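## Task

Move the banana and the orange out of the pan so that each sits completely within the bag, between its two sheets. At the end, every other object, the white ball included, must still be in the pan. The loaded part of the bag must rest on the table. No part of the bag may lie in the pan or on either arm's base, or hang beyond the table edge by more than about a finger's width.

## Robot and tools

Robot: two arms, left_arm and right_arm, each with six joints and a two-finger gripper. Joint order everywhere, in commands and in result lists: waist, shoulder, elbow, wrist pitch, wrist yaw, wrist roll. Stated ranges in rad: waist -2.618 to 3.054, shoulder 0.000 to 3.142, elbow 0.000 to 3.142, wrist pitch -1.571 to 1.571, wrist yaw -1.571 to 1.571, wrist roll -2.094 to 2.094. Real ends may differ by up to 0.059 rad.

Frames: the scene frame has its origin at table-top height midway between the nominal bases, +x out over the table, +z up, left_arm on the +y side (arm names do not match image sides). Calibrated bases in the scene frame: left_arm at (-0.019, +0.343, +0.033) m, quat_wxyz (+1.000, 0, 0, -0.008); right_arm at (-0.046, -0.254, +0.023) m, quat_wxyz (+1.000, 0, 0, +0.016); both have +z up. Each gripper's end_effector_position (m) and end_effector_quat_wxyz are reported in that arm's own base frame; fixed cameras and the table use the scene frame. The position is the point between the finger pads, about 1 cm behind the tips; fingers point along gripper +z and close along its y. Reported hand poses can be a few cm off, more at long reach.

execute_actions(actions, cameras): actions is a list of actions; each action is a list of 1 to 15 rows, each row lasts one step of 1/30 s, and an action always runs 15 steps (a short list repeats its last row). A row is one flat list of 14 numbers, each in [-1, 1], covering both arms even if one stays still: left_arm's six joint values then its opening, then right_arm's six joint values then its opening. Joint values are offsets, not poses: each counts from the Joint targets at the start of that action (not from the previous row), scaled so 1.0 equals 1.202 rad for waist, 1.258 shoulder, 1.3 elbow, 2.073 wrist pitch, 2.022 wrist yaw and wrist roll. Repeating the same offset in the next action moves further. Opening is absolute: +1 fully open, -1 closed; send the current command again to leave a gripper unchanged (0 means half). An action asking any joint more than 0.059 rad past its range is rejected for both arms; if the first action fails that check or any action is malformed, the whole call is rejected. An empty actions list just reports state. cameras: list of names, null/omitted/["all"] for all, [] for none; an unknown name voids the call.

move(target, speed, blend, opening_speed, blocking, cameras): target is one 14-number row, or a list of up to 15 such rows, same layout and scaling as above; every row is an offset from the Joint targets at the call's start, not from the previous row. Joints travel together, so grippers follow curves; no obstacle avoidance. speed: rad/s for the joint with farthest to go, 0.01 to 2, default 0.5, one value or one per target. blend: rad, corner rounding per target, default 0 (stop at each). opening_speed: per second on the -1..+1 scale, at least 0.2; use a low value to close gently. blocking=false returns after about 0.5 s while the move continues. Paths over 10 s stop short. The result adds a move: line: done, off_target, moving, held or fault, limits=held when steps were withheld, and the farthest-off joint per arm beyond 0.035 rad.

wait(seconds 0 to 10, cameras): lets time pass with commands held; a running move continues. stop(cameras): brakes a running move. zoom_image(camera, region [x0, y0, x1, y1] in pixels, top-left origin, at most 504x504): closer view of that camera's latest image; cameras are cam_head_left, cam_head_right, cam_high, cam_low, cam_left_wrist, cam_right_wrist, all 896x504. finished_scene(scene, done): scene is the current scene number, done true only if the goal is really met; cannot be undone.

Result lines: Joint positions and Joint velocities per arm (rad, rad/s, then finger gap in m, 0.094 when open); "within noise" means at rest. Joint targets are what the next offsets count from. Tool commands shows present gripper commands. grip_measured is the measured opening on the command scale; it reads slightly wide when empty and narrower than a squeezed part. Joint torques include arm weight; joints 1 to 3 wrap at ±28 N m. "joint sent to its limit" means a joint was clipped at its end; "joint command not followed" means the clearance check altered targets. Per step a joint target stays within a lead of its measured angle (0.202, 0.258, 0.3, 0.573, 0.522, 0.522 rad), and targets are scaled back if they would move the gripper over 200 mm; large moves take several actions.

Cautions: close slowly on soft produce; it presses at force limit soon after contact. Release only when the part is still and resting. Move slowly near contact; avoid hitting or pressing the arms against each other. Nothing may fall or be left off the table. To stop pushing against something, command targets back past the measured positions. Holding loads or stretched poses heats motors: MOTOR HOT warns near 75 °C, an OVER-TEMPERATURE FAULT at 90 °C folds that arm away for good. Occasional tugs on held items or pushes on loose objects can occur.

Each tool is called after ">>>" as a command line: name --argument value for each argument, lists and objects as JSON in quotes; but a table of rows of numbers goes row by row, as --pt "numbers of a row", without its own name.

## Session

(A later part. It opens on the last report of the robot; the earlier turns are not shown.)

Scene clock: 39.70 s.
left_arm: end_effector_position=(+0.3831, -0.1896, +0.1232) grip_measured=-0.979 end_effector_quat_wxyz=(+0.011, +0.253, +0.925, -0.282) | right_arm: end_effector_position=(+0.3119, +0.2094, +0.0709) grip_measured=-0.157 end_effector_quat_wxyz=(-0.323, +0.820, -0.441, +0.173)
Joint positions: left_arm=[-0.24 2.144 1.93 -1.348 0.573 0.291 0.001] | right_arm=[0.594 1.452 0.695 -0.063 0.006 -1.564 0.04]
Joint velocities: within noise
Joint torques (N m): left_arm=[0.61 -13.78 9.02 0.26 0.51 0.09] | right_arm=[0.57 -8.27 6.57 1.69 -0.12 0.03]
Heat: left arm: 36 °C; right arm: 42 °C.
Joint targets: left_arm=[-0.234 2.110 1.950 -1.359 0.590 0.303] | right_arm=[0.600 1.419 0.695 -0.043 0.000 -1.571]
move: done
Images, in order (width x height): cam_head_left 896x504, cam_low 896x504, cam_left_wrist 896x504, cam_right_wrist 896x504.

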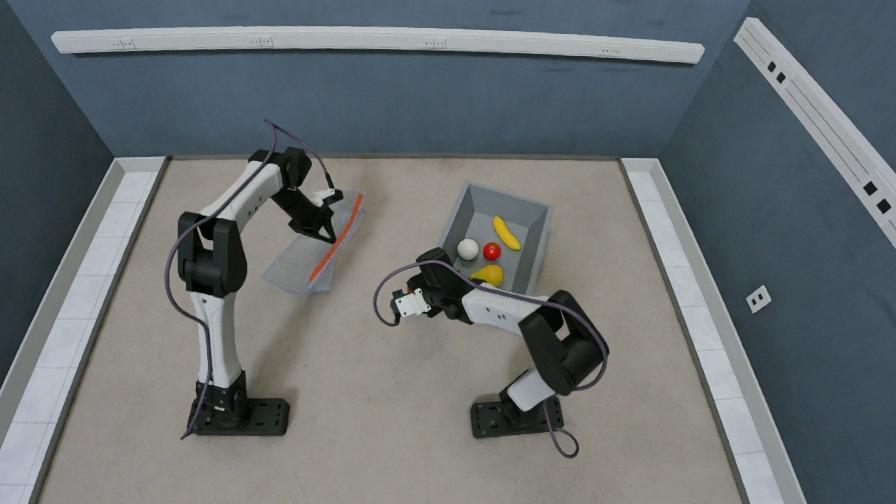

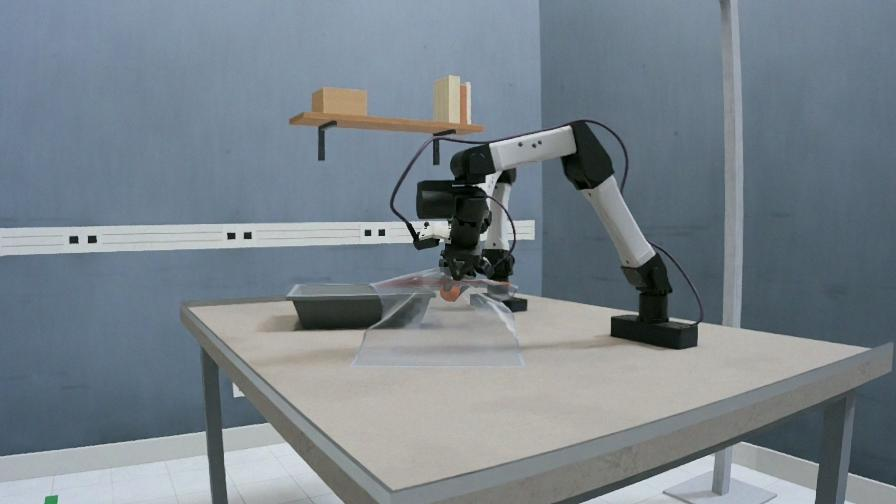

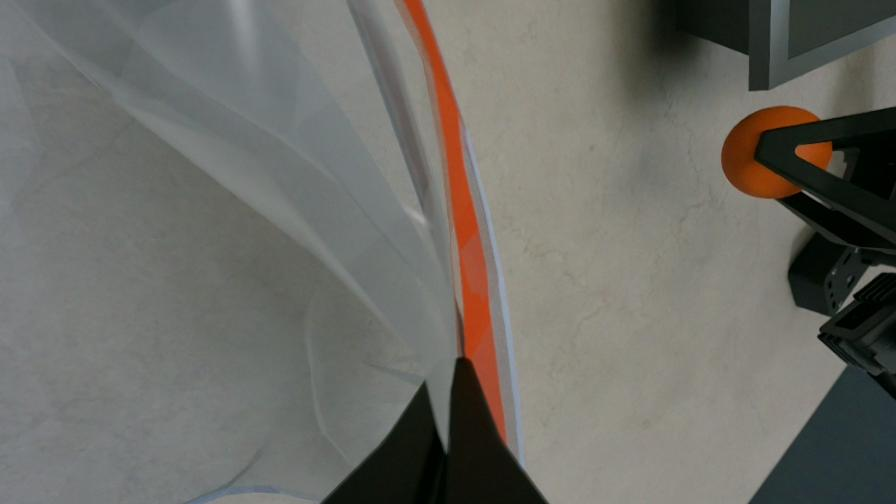

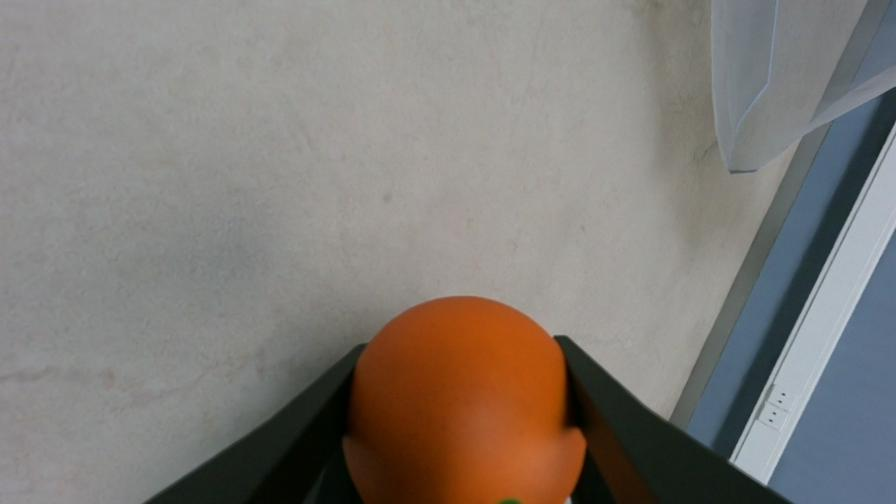

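>>> move --target '[0,0,0,0,0,0,-1,0.2,0,0,0.22,0,0,-0.25]' --speed 0.6 --cameras '["cam_right_wrist","cam_head_right","cam_high"]'

>>> zoom_image --camera "cam_head_right" --region '[260, 180, 420, 330]'

Scene clock: 42.03 s.
left_arm: end_effector_position=(+0.3829, -0.1896, +0.1233) grip_measured=-0.979 end_effector_quat_wxyz=(+0.011, +0.253, +0.925, -0.283) | right_arm: end_effector_position=(+0.2941, +0.3238, +0.1624) grip_measured=-0.157 end_effector_quat_wxyz=(-0.528, +0.768, -0.300, +0.204)
Joint positions: left_arm=[-0.24 2.144 1.93 -1.349 0.574 0.292 0.001] | right_arm=[0.836 1.452 0.695 0.39 0.005 -1.565 0.04]
Joint velocities: within noise
Joint torques (N m): left_arm=[0.64 -13.81 9.02 0.29 0.51 0.08] | right_arm=[0.5 -8.61 6.93 2.06 -0.1 0.06]
Heat: left arm: 37 °C; right arm: 42 °C.
Joint targets: left_arm=[-0.234 2.110 1.950 -1.360 0.590 0.303] | right_arm=[0.840 1.419 0.695 0.413 0.000 -1.571]
move: done
Images, in order (width x height): cam_head_right 896x504, cam_high 896x504, cam_right_wrist 896x504.

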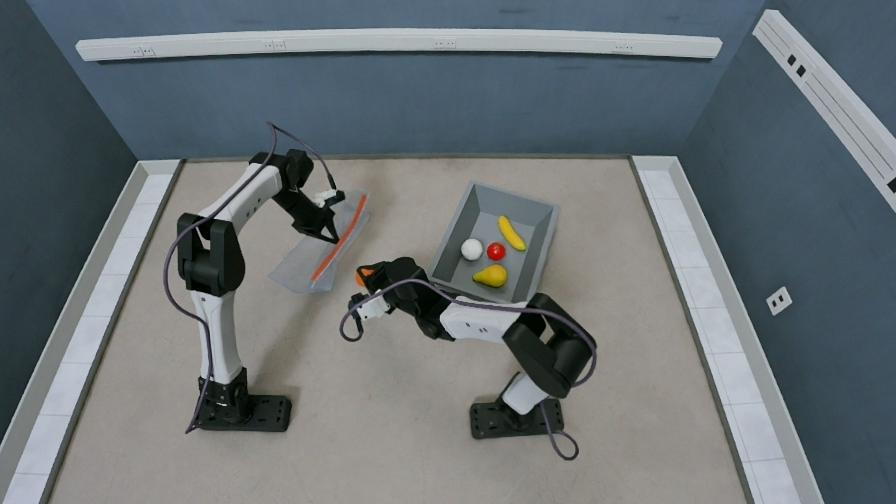

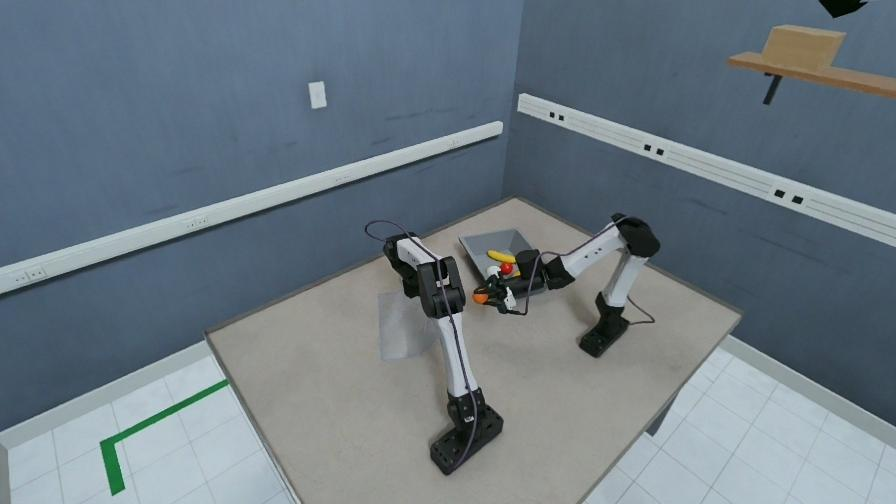

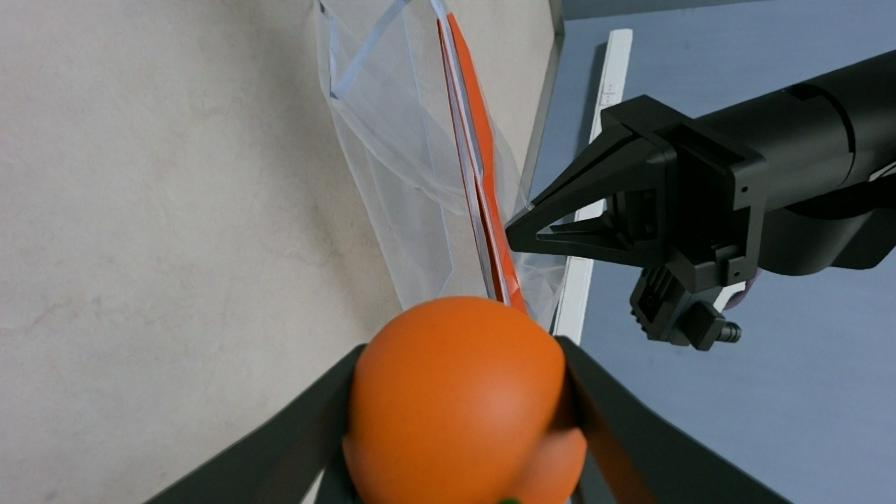

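Scaled by 3.150 from the camera's 896x504 image, which has a finer 1280x720 frame.

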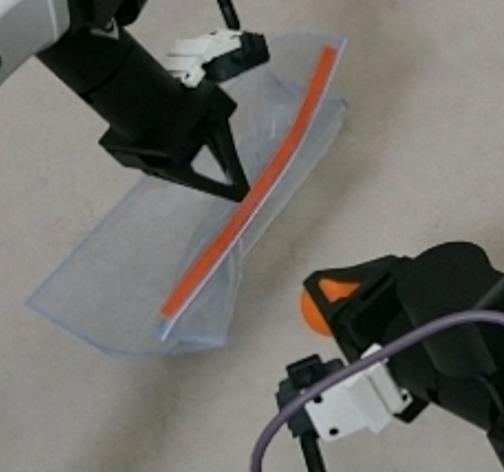

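>>> zoom_image --camera "cam_right_wrist" --region '[270, 0, 630, 320]'

Scaled by 1.400 from the camera's 896x504 image, which has a finer 1280x720 frame.

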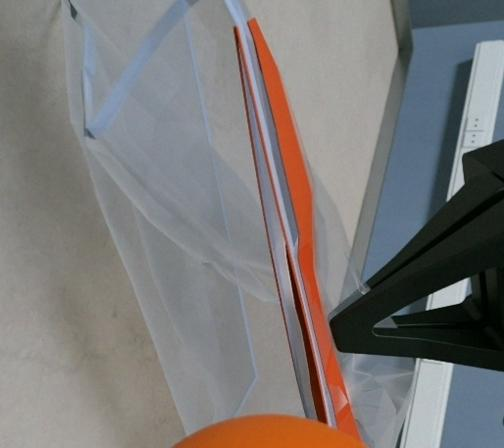

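>>> move --pt "-0.119 0.085 -0.127 0.1027 -0.1459 -0.0545 -1 0 0 0 0 0 0 -0.25" --pt "-0.2388 0.1113 -0.2538 0.206 -0.2918 -0.109 -1 0 0 0 0 0 0 -0.25" --speed 0.4 --blend 0.05 --cameras '["cam_head_left","cam_left_wrist","cam_right_wrist"]'

>>> zoom_image --camera "cam_right_wrist" --region '[270, 0, 630, 320]'

Scene clock: 45.00 s.
left_arm: end_effector_position=(+0.3664, -0.2136, -0.0125) grip_measured=-0.979 end_effector_quat_wxyz=(+0.010, +0.302, +0.953, -0.012) | right_arm: end_effector_position=(+0.2941, +0.3239, +0.1626) grip_measured=-0.157 end_effector_quat_wxyz=(-0.528, +0.768, -0.300, +0.204)
Joint positions: left_arm=[-0.52 2.23 1.63 -0.945 0.019 0.094 0.001] | right_arm=[0.836 1.452 0.695 0.391 0.005 -1.565 0.04]
Joint velocities: within noise
Joint torques (N m): left_arm=[0.1 -9.91 5.67 0.58 -0.15 -0.12] | right_arm=[0.49 -8.64 6.94 2.12 -0.1 0.05]
Heat: left arm: 37 °C; right arm: 42 °C.
Joint targets: left_arm=[-0.521 2.250 1.620 -0.932 0.000 0.083] | right_arm=[0.840 1.419 0.695 0.413 0.000 -1.570]
move: done
Images, in order (width x height): cam_head_left 896x504, cam_left_wrist 896x504, cam_right_wrist 896x504.

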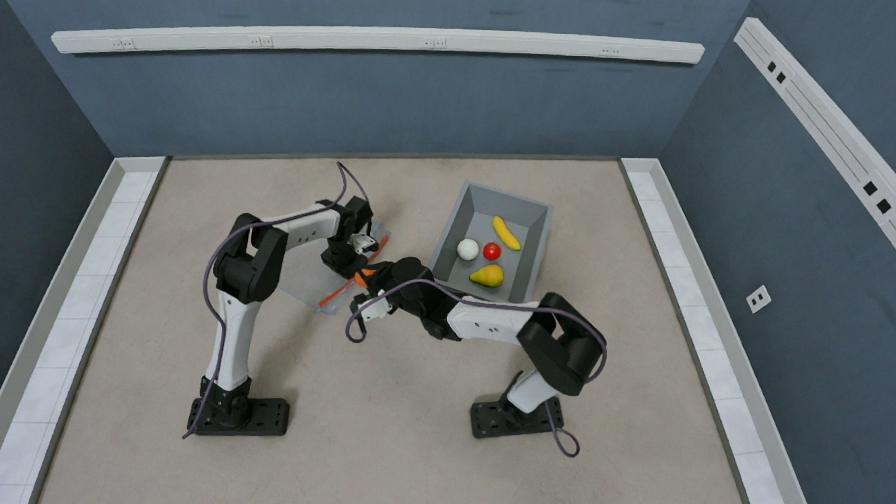

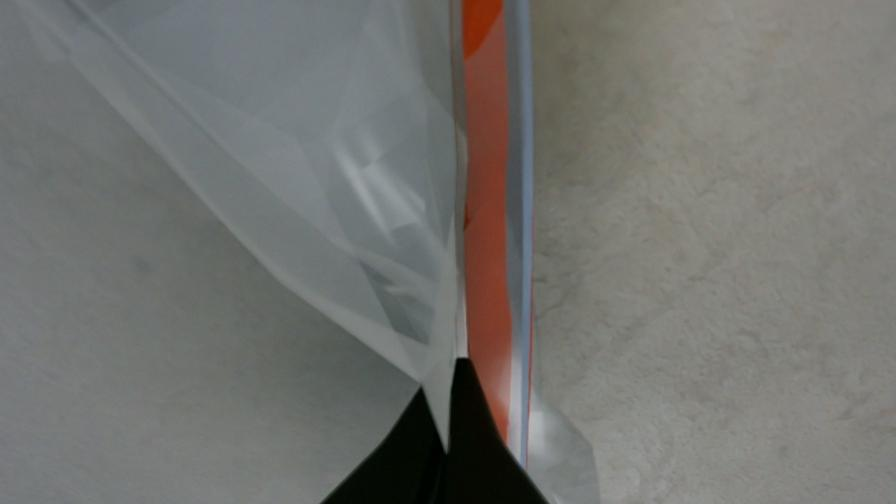

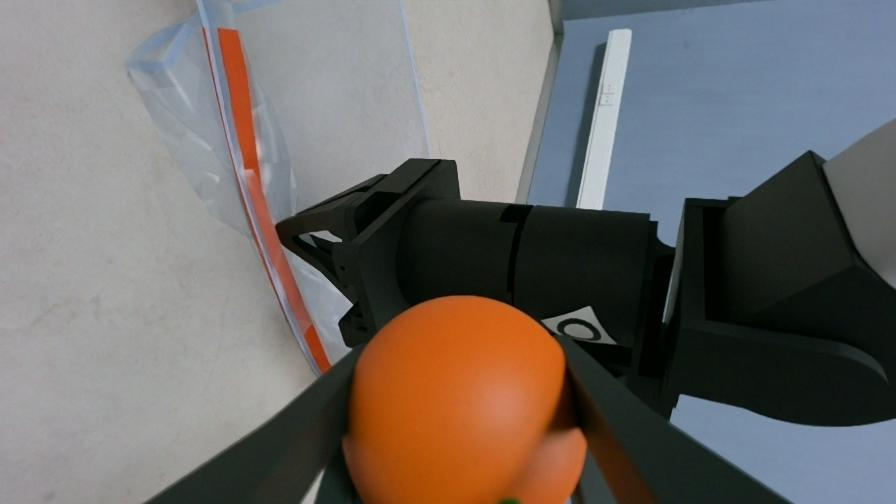

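Scaled by 1.400 from the camera's 896x504 image, which has a finer 1280x720 frame.

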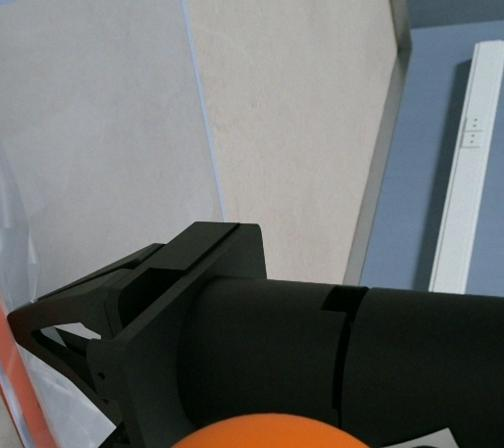

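>>> execute_actions --actions '[]' --cameras '["cam_head_left","cam_left_wrist"]'

Scene clock: 46.40 s.
left_arm: end_effector_position=(+0.3668, -0.2135, -0.0125) grip_measured=-0.979 end_effector_quat_wxyz=(+0.011, +0.302, +0.953, -0.011) | right_arm: end_effector_position=(+0.2941, +0.3239, +0.1626) grip_measured=-0.157 end_effector_quat_wxyz=(-0.528, +0.768, -0.300, +0.204)
Joint positions: left_arm=[-0.52 2.23 1.63 -0.943 0.017 0.094 0.001] | right_arm=[0.836 1.452 0.695 0.391 0.005 -1.565 0.04]
Joint velocities: within noise
Joint torques (N m): left_arm=[0.13 -9.94 5.68 0.58 -0.12 -0.13] | right_arm=[0.5 -8.62 6.95 2.12 -0.1 0.05]
Heat: left arm: 37 °C; right arm: 42 °C.
Joint targets: left_arm=[-0.521 2.250 1.620 -0.932 0.000 0.083] | right_arm=[0.840 1.419 0.695 0.413 0.000 -1.570]
Tool commands: left_gripper/opening=-1.0 right_gripper/opening=-0.25
Images, in order (width x height): cam_head_left 896x504, cam_left_wrist 896x504.

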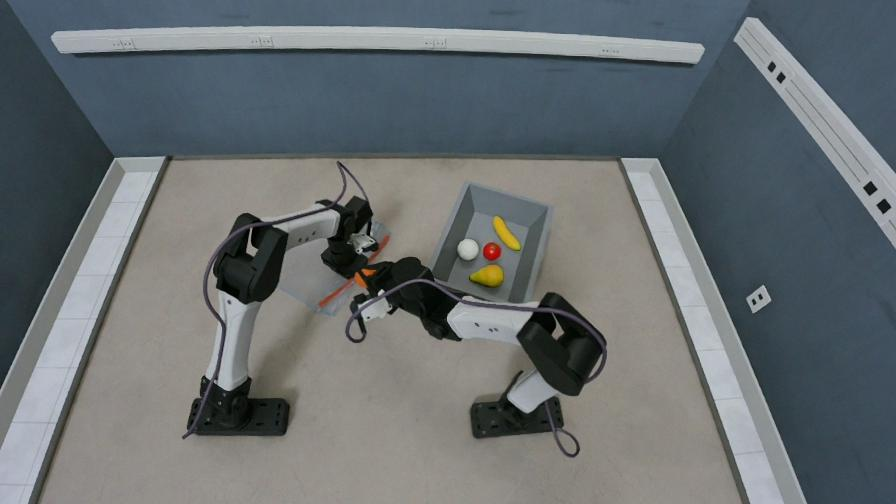

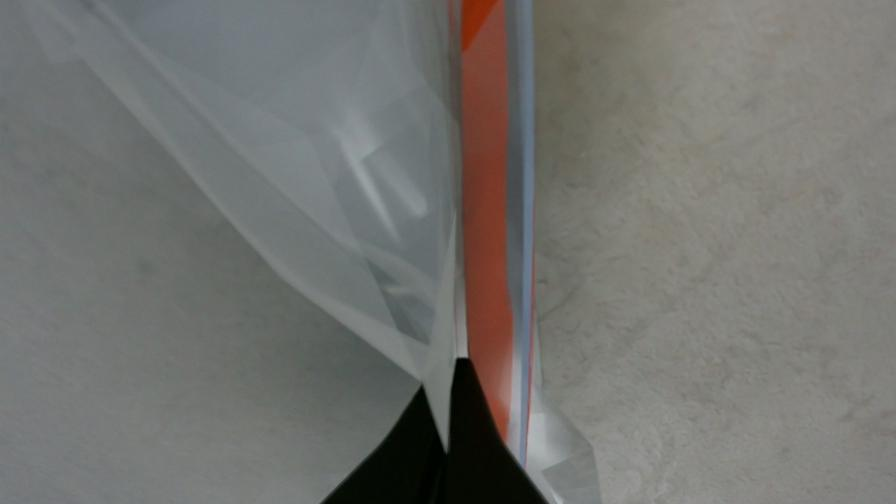

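>>> move --target '[0,0,0,0,0,0,0.4,0,0,0,0,0,0,-0.25]' --opening_speed 0.8 --cameras '["cam_left_wrist"]'

>>> move --target '[0,-0.06,0,0,0,0,0.4,0,0,0,0,0,0,-0.25]' --cameras '["cam_left_wrist","cam_head_left"]'

Scene clock: 48.53 s.
left_arm: end_effector_position=(+0.3671, -0.2135, -0.0125) grip_measured=+0.398 end_effector_quat_wxyz=(+0.012, +0.302, +0.953, -0.011) | right_arm: end_effector_position=(+0.2941, +0.3239, +0.1626) grip_measured=-0.157 end_effector_quat_wxyz=(-0.528, +0.768, -0.300, +0.204)
Joint positions: left_arm=[-0.52 2.23 1.63 -0.942 0.016 0.094 0.066] | right_arm=[0.836 1.452 0.695 0.391 0.005 -1.565 0.04]
Joint velocities: within noise
Joint torques (N m): left_arm=[0.1 -9.89 5.65 0.57 -0.12 -0.13] | right_arm=[0.5 -8.61 6.93 2.12 -0.1 0.05]
Heat: left arm: 38 °C; right arm: 42 °C.
Joint targets: left_arm=[-0.521 2.250 1.620 -0.933 0.000 0.083] | right_arm=[0.840 1.419 0.695 0.413 0.000 -1.571]
move: done
Images, in order (width x height): cam_left_wrist 896x504.

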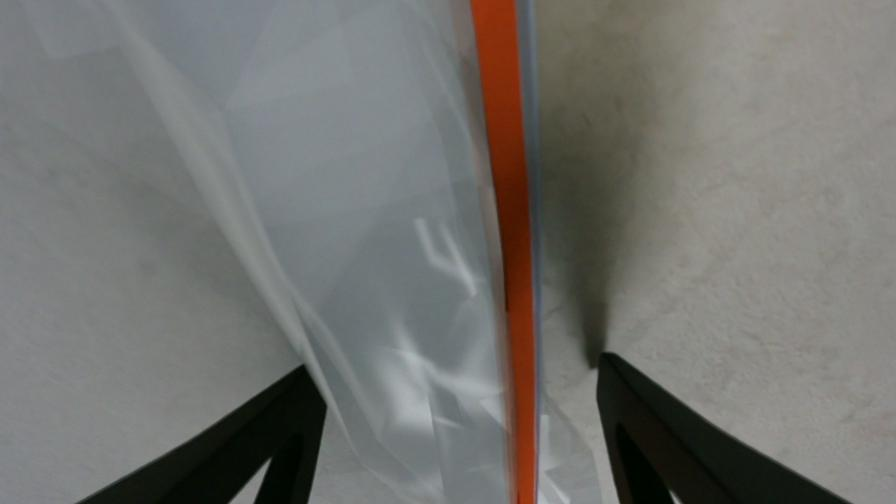

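Scene clock: 49.37 s.
left_arm: end_effector_position=(+0.3696, -0.2149, -0.0032) grip_measured=+0.398 end_effector_quat_wxyz=(+0.023, +0.302, +0.953, -0.013) | right_arm: end_effector_position=(+0.2941, +0.3239, +0.1626) grip_measured=-0.157 end_effector_quat_wxyz=(-0.528, +0.768, -0.300, +0.204)
Joint positions: left_arm=[-0.52 2.207 1.63 -0.942 0.016 0.094 0.066] | right_arm=[0.836 1.452 0.695 0.391 0.005 -1.565 0.04]
Joint velocities: within noise
Joint torques (N m): left_arm=[0.13 -13.87 5.81 0.63 -0.13 -0.14] | right_arm=[0.51 -8.64 6.94 2.11 -0.1 0.05]
Heat: left arm: 38 °C; right arm: 42 °C.
Joint targets: left_arm=[-0.521 2.174 1.620 -0.933 0.000 0.083] | right_arm=[0.840 1.419 0.695 0.413 0.000 -1.571]
move: done
Images, in order (width x height): cam_head_left 896x504, cam_left_wrist 896x504.

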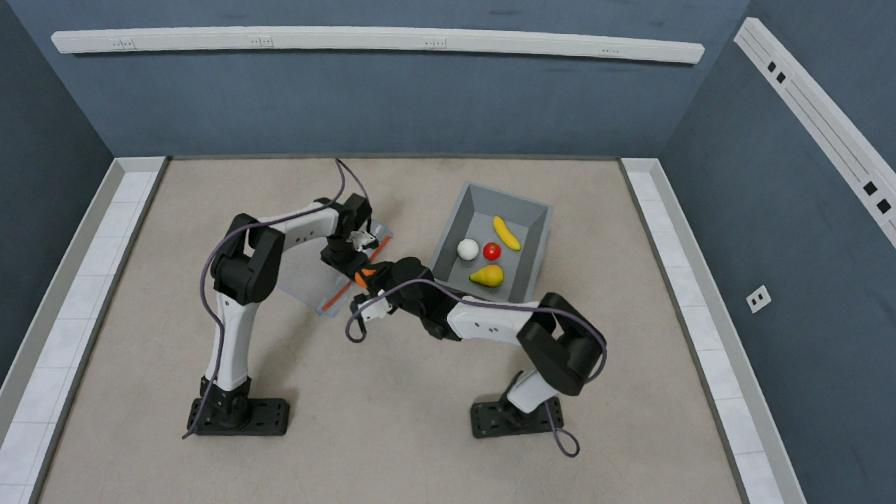

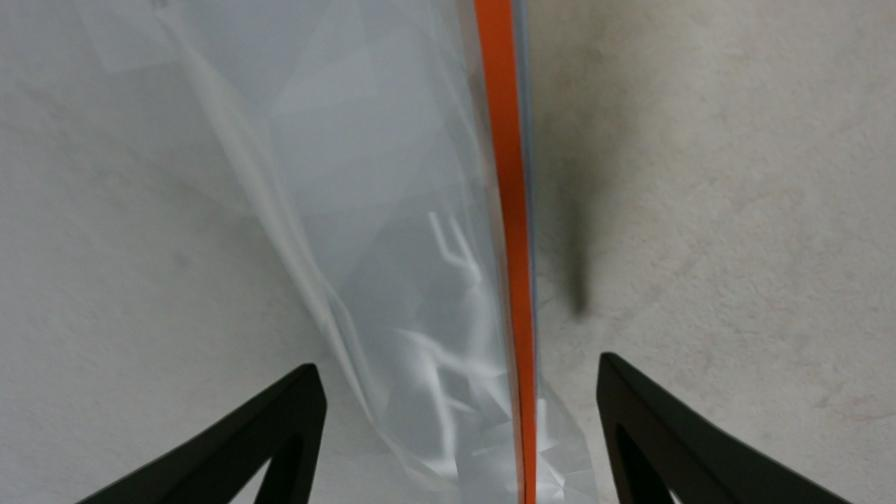

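>>> move --target '[0,-0.13,0,0.06,0,0,0.4,0,0,0,0,0,0,-0.25]' --cameras '["cam_left_wrist","cam_low","cam_right_wrist","cam_high"]'

Scene clock: 50.53 s.
left_arm: end_effector_position=(+0.4064, -0.2360, +0.0803) grip_measured=+0.398 end_effector_quat_wxyz=(+0.171, +0.299, +0.938, -0.045) | right_arm: end_effector_position=(+0.2941, +0.3239, +0.1626) grip_measured=-0.157 end_effector_quat_wxyz=(-0.528, +0.768, -0.300, +0.204)
Joint positions: left_arm=[-0.52 2.024 1.624 -0.817 0.016 0.094 0.066] | right_arm=[0.836 1.452 0.695 0.391 0.005 -1.565 0.04]
Joint velocities: within noise
Joint torques (N m): left_arm=[0.12 -11.69 7.2 1.29 -0.13 -0.15] | right_arm=[0.5 -8.64 6.95 2.11 -0.1 0.06]
Heat: left arm: 38 °C; right arm: 42 °C.
Joint targets: left_arm=[-0.521 2.011 1.620 -0.808 0.000 0.083] | right_arm=[0.840 1.419 0.695 0.413 0.000 -1.571]
move: done
Images, in order (width x height): cam_high 896x504, cam_low 896x504, cam_left_wrist 896x504, cam_right_wrist 896x504.

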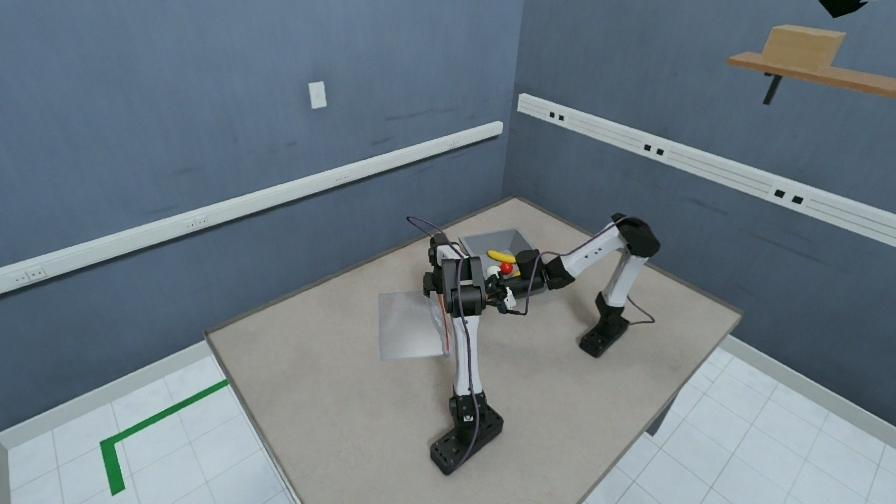

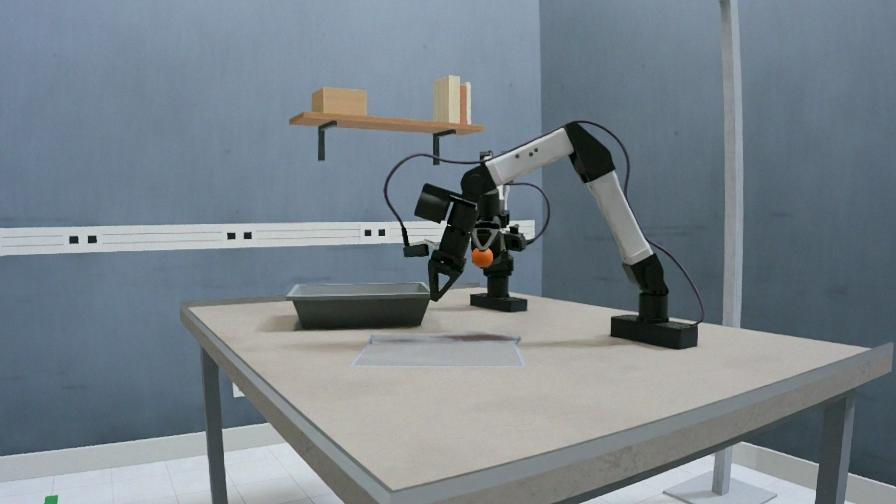

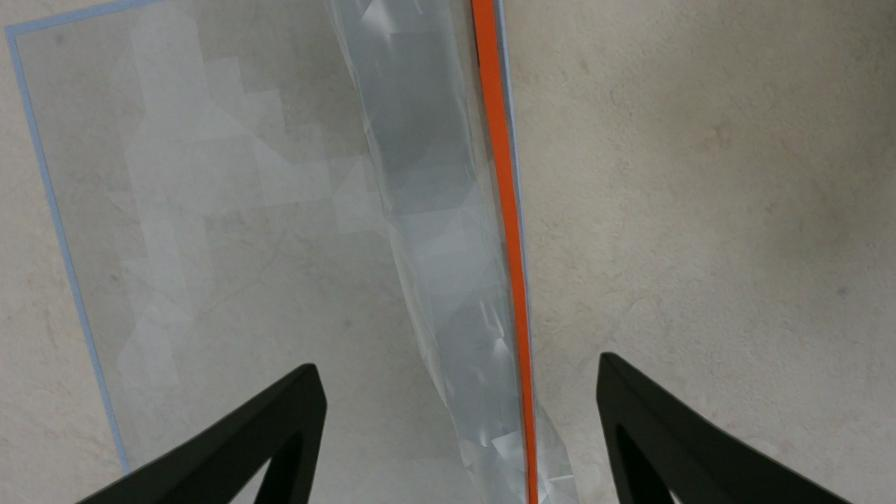

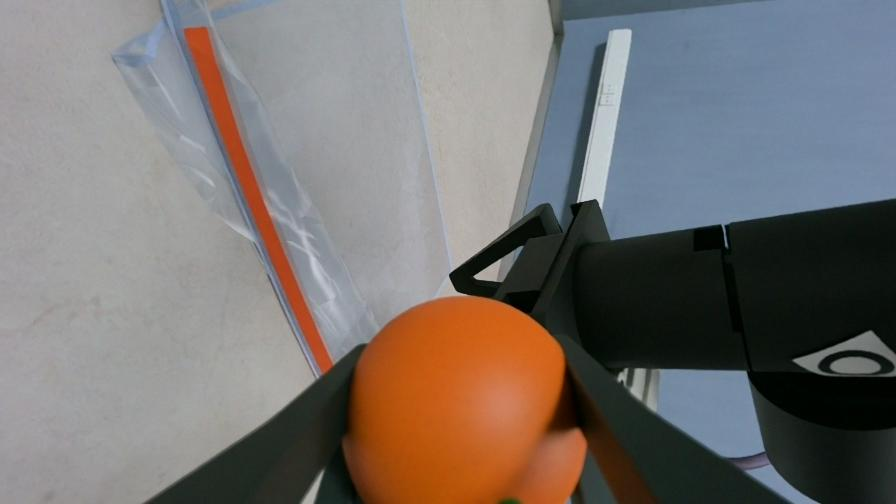

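>>> zoom_image --camera "cam_left_wrist" --region '[320, 0, 640, 180]'

>>> zoom_image --camera "cam_left_wrist" --region '[380, 280, 640, 504]'

>>> zoom_image --camera "cam_right_wrist" --region '[90, 0, 490, 380]'

Scaled by 1.575 from the camera's 896x504 image, which has a finer 1280x720 frame.

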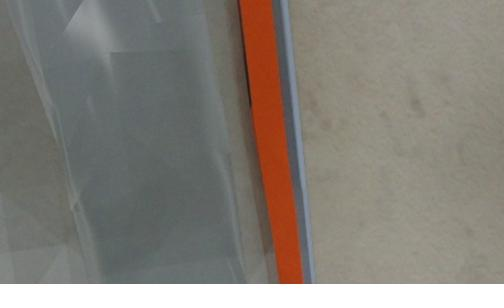

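Scaled by 1.938 from the camera's 896x504 image, which has a finer 1280x720 frame.

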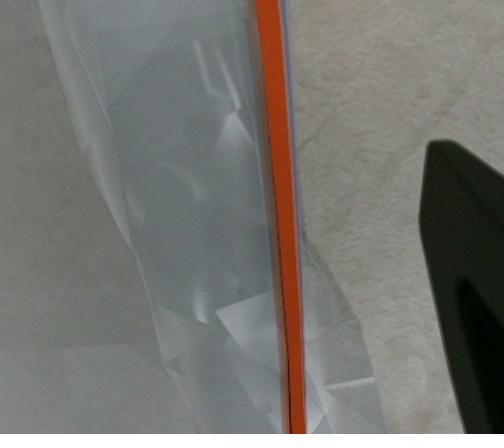

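Scaled by 1.260 from the camera's 896x504 image, which has a finer 1280x720 frame.

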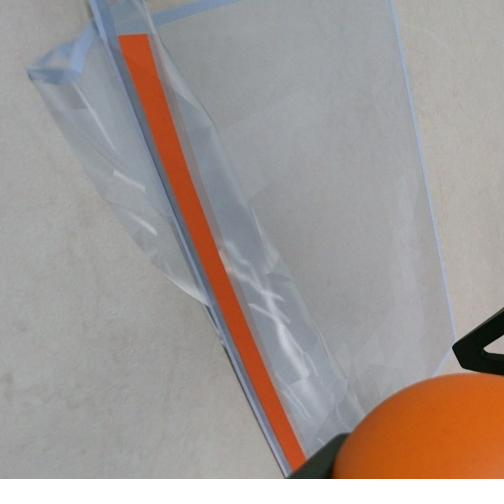

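>>> zoom_image --camera "cam_low" --region '[340, 310, 540, 380]'

>>> zoom_image --camera "cam_high" --region '[360, 270, 520, 380]'

Scaled by 2.520 from the camera's 896x504 image, which has a finer 1280x720 frame.

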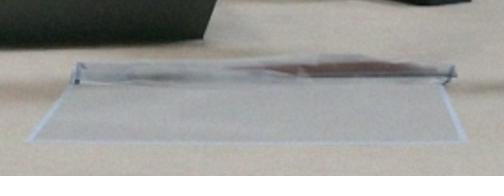

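Scaled by 3.150 from the camera's 896x504 image, which has a finer 1280x720 frame.

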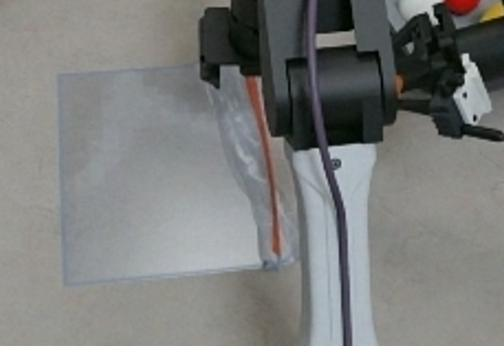

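>>> move --target '[0,0,0,0,0,0,0.4,-0.4,0,0,0,0,0,-0.25]' --cameras '[]' --speed 0.8

>>> move --pt "-0.0485 0.1595 0.0875 -0.1375 0 0 -1 0 0 0 0 0 0 -0.25" --pt "-0.0485 0.2178 0.0195 -0.07 0 0 -1 0 0 0 0 0 0 -0.25" --opening_speed 2 --speed '[0.6,0.25]' --cameras '["cam_left_wrist","cam_right_wrist"]'

Scene clock: 54.67 s.
left_arm: end_effector_position=(+0.4065, -0.2360, +0.0803) grip_measured=+0.399 end_effector_quat_wxyz=(+0.171, +0.299, +0.938, -0.045) | right_arm: end_effector_position=(+0.4093, +0.1548, +0.1628) grip_measured=-0.157 end_effector_quat_wxyz=(-0.467, +0.677, -0.470, +0.321)
Joint positions: left_arm=[-0.52 2.024 1.624 -0.817 0.016 0.094 0.066] | right_arm=[0.362 1.452 0.695 0.392 0.001 -1.565 0.04]
Joint velocities: within noise
Joint torques (N m): left_arm=[0.09 -11.73 7.23 1.3 -0.13 -0.16] | right_arm=[-0.43 -8.62 6.94 2.11 -0.06 0.06]
Heat: left arm: 38 °C; right arm: 41 °C.
Joint targets: left_arm=[-0.521 2.011 1.620 -0.808 0.000 0.083] | right_arm=[0.359 1.419 0.695 0.413 0.000 -1.570]
move: done
No camera images: "cameras" was empty.

Scene clock: 56.20 s.
left_arm: end_effector_position=(+0.3524, -0.2328, -0.0170) grip_measured=-0.987 end_effector_quat_wxyz=(-0.005, +0.329, +0.944, -0.006) | right_arm: end_effector_position=(+0.4093, +0.1548, +0.1628) grip_measured=-0.157 end_effector_quat_wxyz=(-0.467, +0.677, -0.470, +0.321)
Joint positions: left_arm=[-0.578 2.26 1.661 -0.979 0.015 0.093 0.001] | right_arm=[0.362 1.452 0.695 0.392 0.001 -1.565 0.04]
Joint velocities: within noise
Joint torques (N m): left_arm=[0.03 -9.68 5.04 0.68 -0.11 -0.13] | right_arm=[-0.25 -8.62 6.94 2.11 -0.07 0.05]
Heat: left arm: 38 °C; right arm: 41 °C.
Joint targets: left_arm=[-0.580 2.285 1.645 -0.953 0.000 0.083] | right_arm=[0.359 1.419 0.695 0.413 0.000 -1.570]
move: done
Images, in order (width x height): cam_left_wrist 896x504, cam_right_wrist 896x504.

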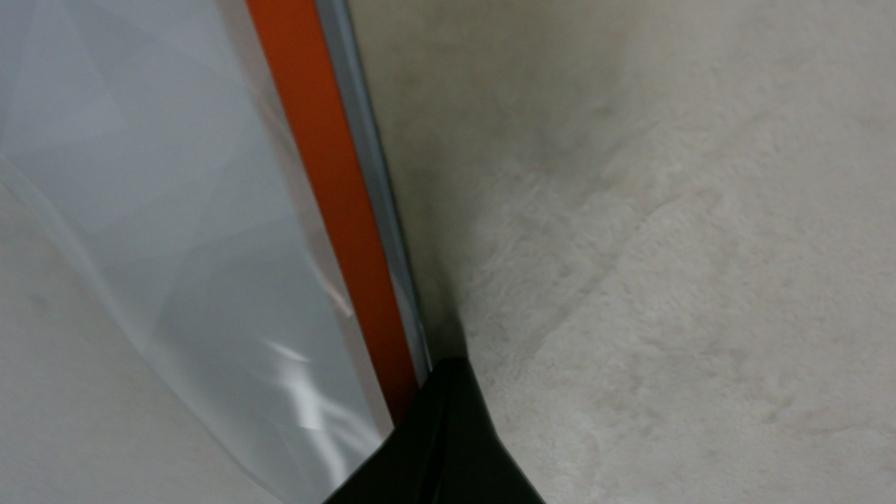

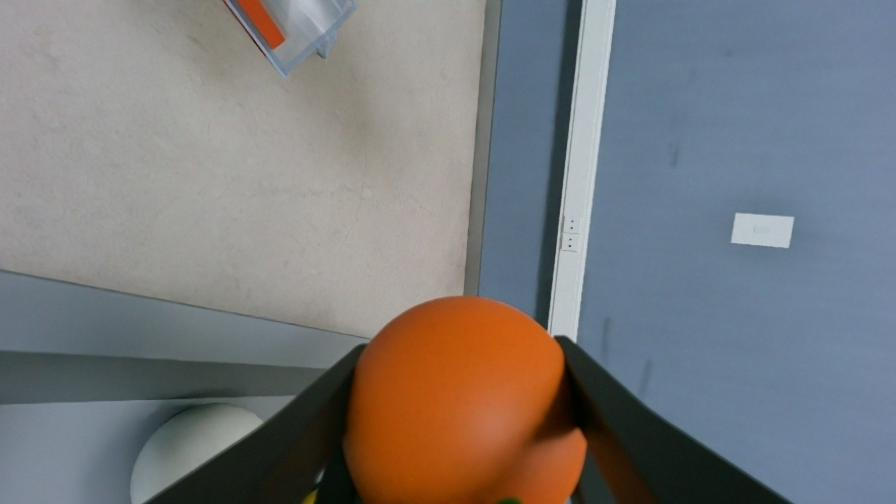

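>>> move --pt "0 -0.06 0.03 -0.02 0 0 -1 0 0 0 0 0 0 -0.25" --pt "0.03 -0.05 0.03 -0.02 0 0 -1 0 0 0 0 0 0 -0.25" --pt "0.03 0.005 0 0 0 0 -1 0 0 0 0 0 0 -0.25" --pt "-0.065 0.005 0 0 0 0 -1 0 0 0 0 0 0 -0.25" --opening_speed 2 --speed '[0.4,0.4,0.2,0.15]' --cameras '["cam_left_wrist","cam_head_left"]'

Scene clock: 58.50 s.
left_arm: end_effector_position=(+0.3392, -0.2578, -0.0170) grip_measured=-0.987 end_effector_quat_wxyz=(+0.004, +0.363, +0.932, +0.000) | right_arm: end_effector_position=(+0.4093, +0.1548, +0.1628) grip_measured=-0.157 end_effector_quat_wxyz=(-0.467, +0.677, -0.470, +0.321)
Joint positions: left_arm=[-0.651 2.26 1.661 -0.964 -0.002 0.093 0.001] | right_arm=[0.362 1.452 0.695 0.392 0.001 -1.565 0.04]
Joint velocities: within noise
Joint torques (N m): left_arm=[-0.35 -9.18 5.07 0.54 0.02 -0.14] | right_arm=[-0.24 -8.61 6.94 2.11 -0.06 0.06]
Heat: left arm: 38 °C; right arm: 41 °C.
Joint targets: left_arm=[-0.658 2.291 1.645 -0.953 0.000 0.083] | right_arm=[0.359 1.419 0.695 0.413 0.000 -1.570]
move: done
Images, in order (width x height): cam_head_left 896x504, cam_left_wrist 896x504.

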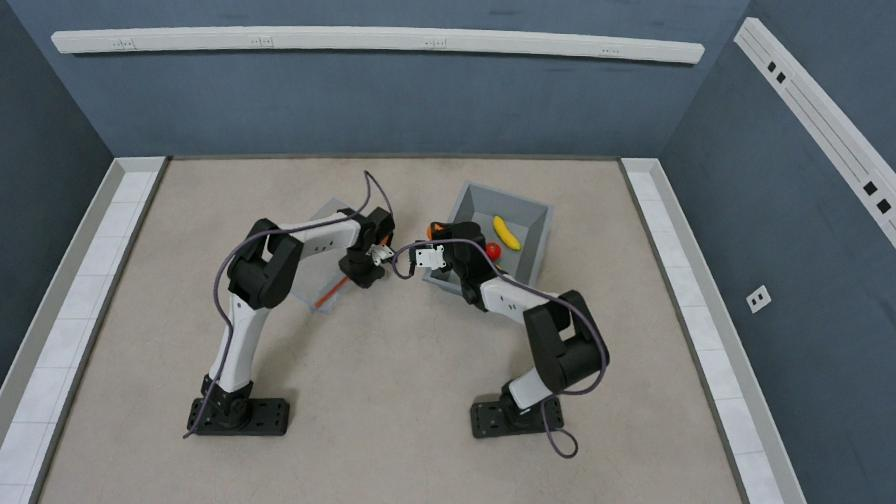

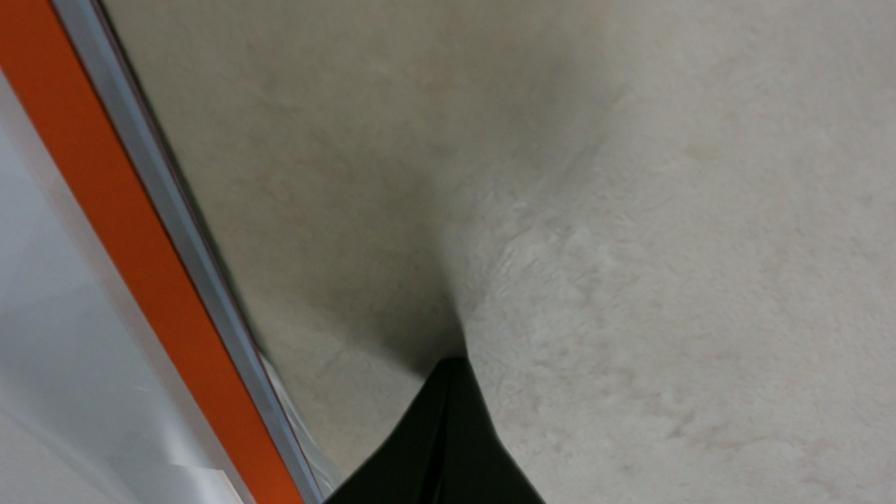

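>>> move --target '[0.04,-0.23,0.03,0.16,0,0,-1,0,0,0,0,0,0,-0.25]' --cameras '["cam_left_wrist","cam_low"]'

>>> zoom_image --camera "cam_low" --region '[340, 310, 540, 380]'

Scene clock: 60.27 s.
left_arm: end_effector_position=(+0.4276, -0.3008, +0.1209) grip_measured=-0.987 end_effector_quat_wxyz=(+0.283, +0.331, +0.897, -0.075) | right_arm: end_effector_position=(+0.4093, +0.1548, +0.1628) grip_measured=-0.157 end_effector_quat_wxyz=(-0.467, +0.677, -0.470, +0.321)
Joint positions: left_arm=[-0.614 2.018 1.672 -0.63 -0.002 0.093 0.001] | right_arm=[0.362 1.452 0.695 0.392 0.001 -1.565 0.04]
Joint velocities: within noise
Joint torques (N m): left_arm=[0.5 -12.38 9.31 1.75 0.03 -0.16] | right_arm=[-0.24 -8.64 6.94 2.11 -0.06 0.06]
Heat: left arm: 38 °C; right arm: 41 °C.
Joint targets: left_arm=[-0.610 2.002 1.684 -0.621 0.000 0.083] | right_arm=[0.359 1.419 0.695 0.413 0.000 -1.570]
move: done
Images, in order (width x height): cam_low 896x504, cam_left_wrist 896x504.

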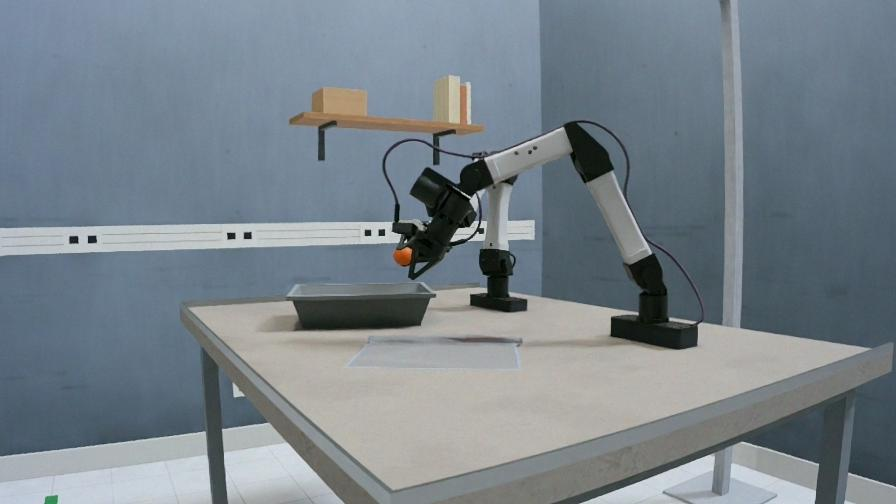

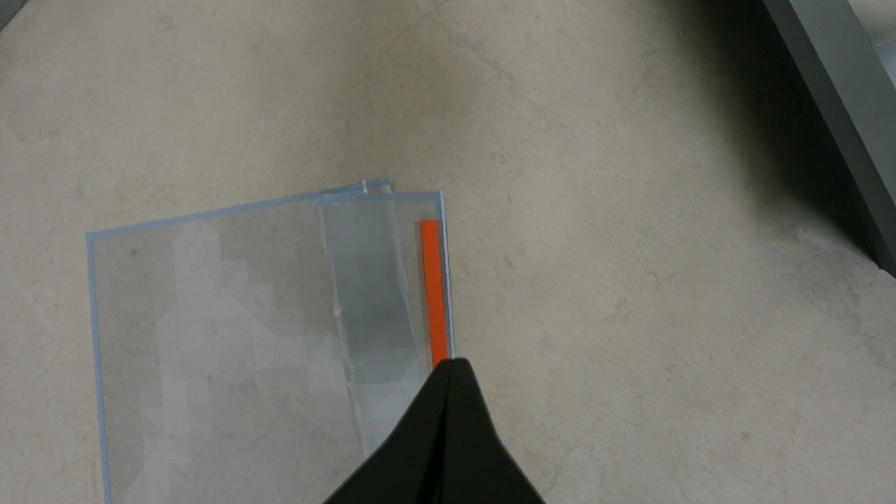

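Scaled by 2.520 from the camera's 896x504 image, which has a finer 1280x720 frame.

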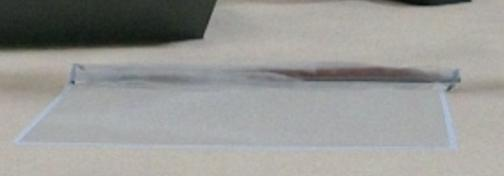

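>>> move --target '[0.0285,0.177,0.02,-0.209,0,-0.027,0,0,0,0,0,0,0,-0.25]' --opening_speed 2 --cameras '["cam_left_wrist"]'

Scene clock: 62.93 s.
left_arm: end_effector_position=(+0.3524, -0.2317, +0.0097) grip_measured=-0.002 end_effector_quat_wxyz=(+0.004, +0.306, +0.952, +0.000) | right_arm: end_effector_position=(+0.4093, +0.1548, +0.1628) grip_measured=-0.157 end_effector_quat_wxyz=(-0.467, +0.677, -0.470, +0.321)
Joint positions: left_arm=[-0.582 2.21 1.69 -1.043 -0.002 0.039 0.047] | right_arm=[0.362 1.452 0.695 0.392 0.001 -1.565 0.04]
Joint velocities: within noise
Joint torques (N m): left_arm=[0.75 -10.26 8.84 0.29 0.03 -0.14] | right_arm=[-0.24 -8.62 6.94 2.11 -0.07 0.06]
Heat: left arm: 38 °C; right arm: 41 °C.
Joint targets: left_arm=[-0.576 2.225 1.710 -1.055 0.000 0.028] | right_arm=[0.359 1.419 0.695 0.413 0.000 -1.570]
move: done
Images, in order (width x height): cam_left_wrist 896x504.

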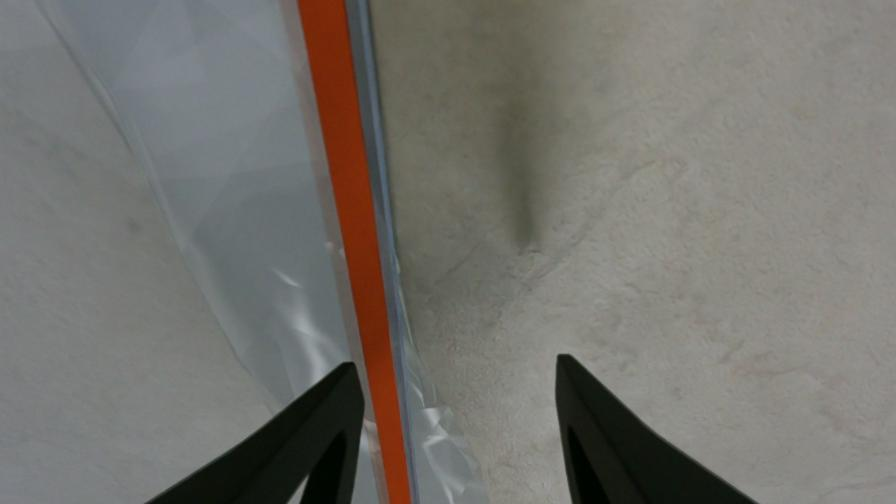

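>>> move --pt "0.053 0 0 0 0 0.032 0 0 0 0 0 0 0 -0.25" --pt "0.053 0.0175 -0.029 0.029 0 0.032 0 0 0 0 0 0 0 -0.25" --opening_speed 2 --cameras '["cam_left_wrist"]'

Scene clock: 65.80 s.
left_arm: end_effector_position=(+0.3731, -0.2064, +0.0007) grip_measured=-0.002 end_effector_quat_wxyz=(+0.009, +0.290, +0.957, -0.001) | right_arm: end_effector_position=(+0.4093, +0.1548, +0.1628) grip_measured=-0.157 end_effector_quat_wxyz=(-0.467, +0.677, -0.470, +0.321)
Joint positions: left_arm=[-0.506 2.228 1.682 -1.006 -0.002 0.081 0.047] | right_arm=[0.362 1.452 0.695 0.392 0.001 -1.565 0.04]
Joint velocities: within noise
Joint torques (N m): left_arm=[-0.27 -10.06 5.86 0.56 0.03 0.06] | right_arm=[-0.27 -8.64 6.93 2.1 -0.06 0.06]
Heat: left arm: 38 °C; right arm: 41 °C.
Joint targets: left_arm=[-0.512 2.246 1.673 -0.995 0.000 0.093] | right_arm=[0.359 1.419 0.695 0.413 0.000 -1.570]
move: done
Images, in order (width x height): cam_left_wrist 896x504.

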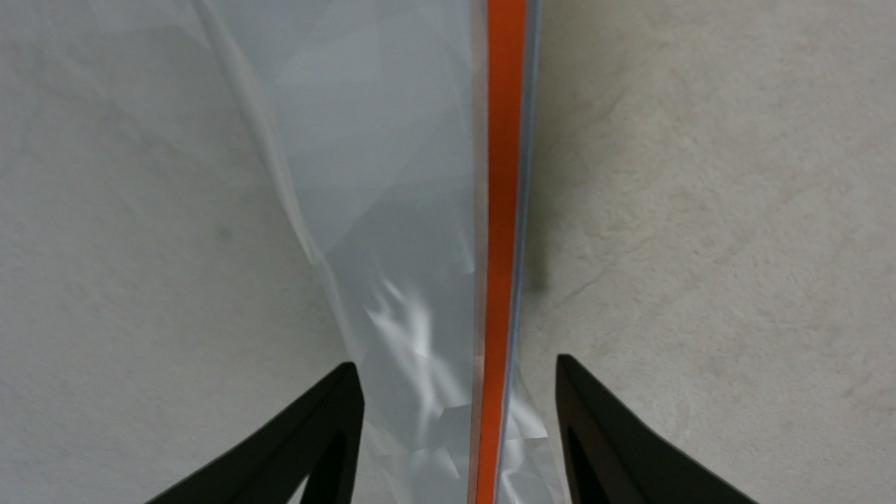

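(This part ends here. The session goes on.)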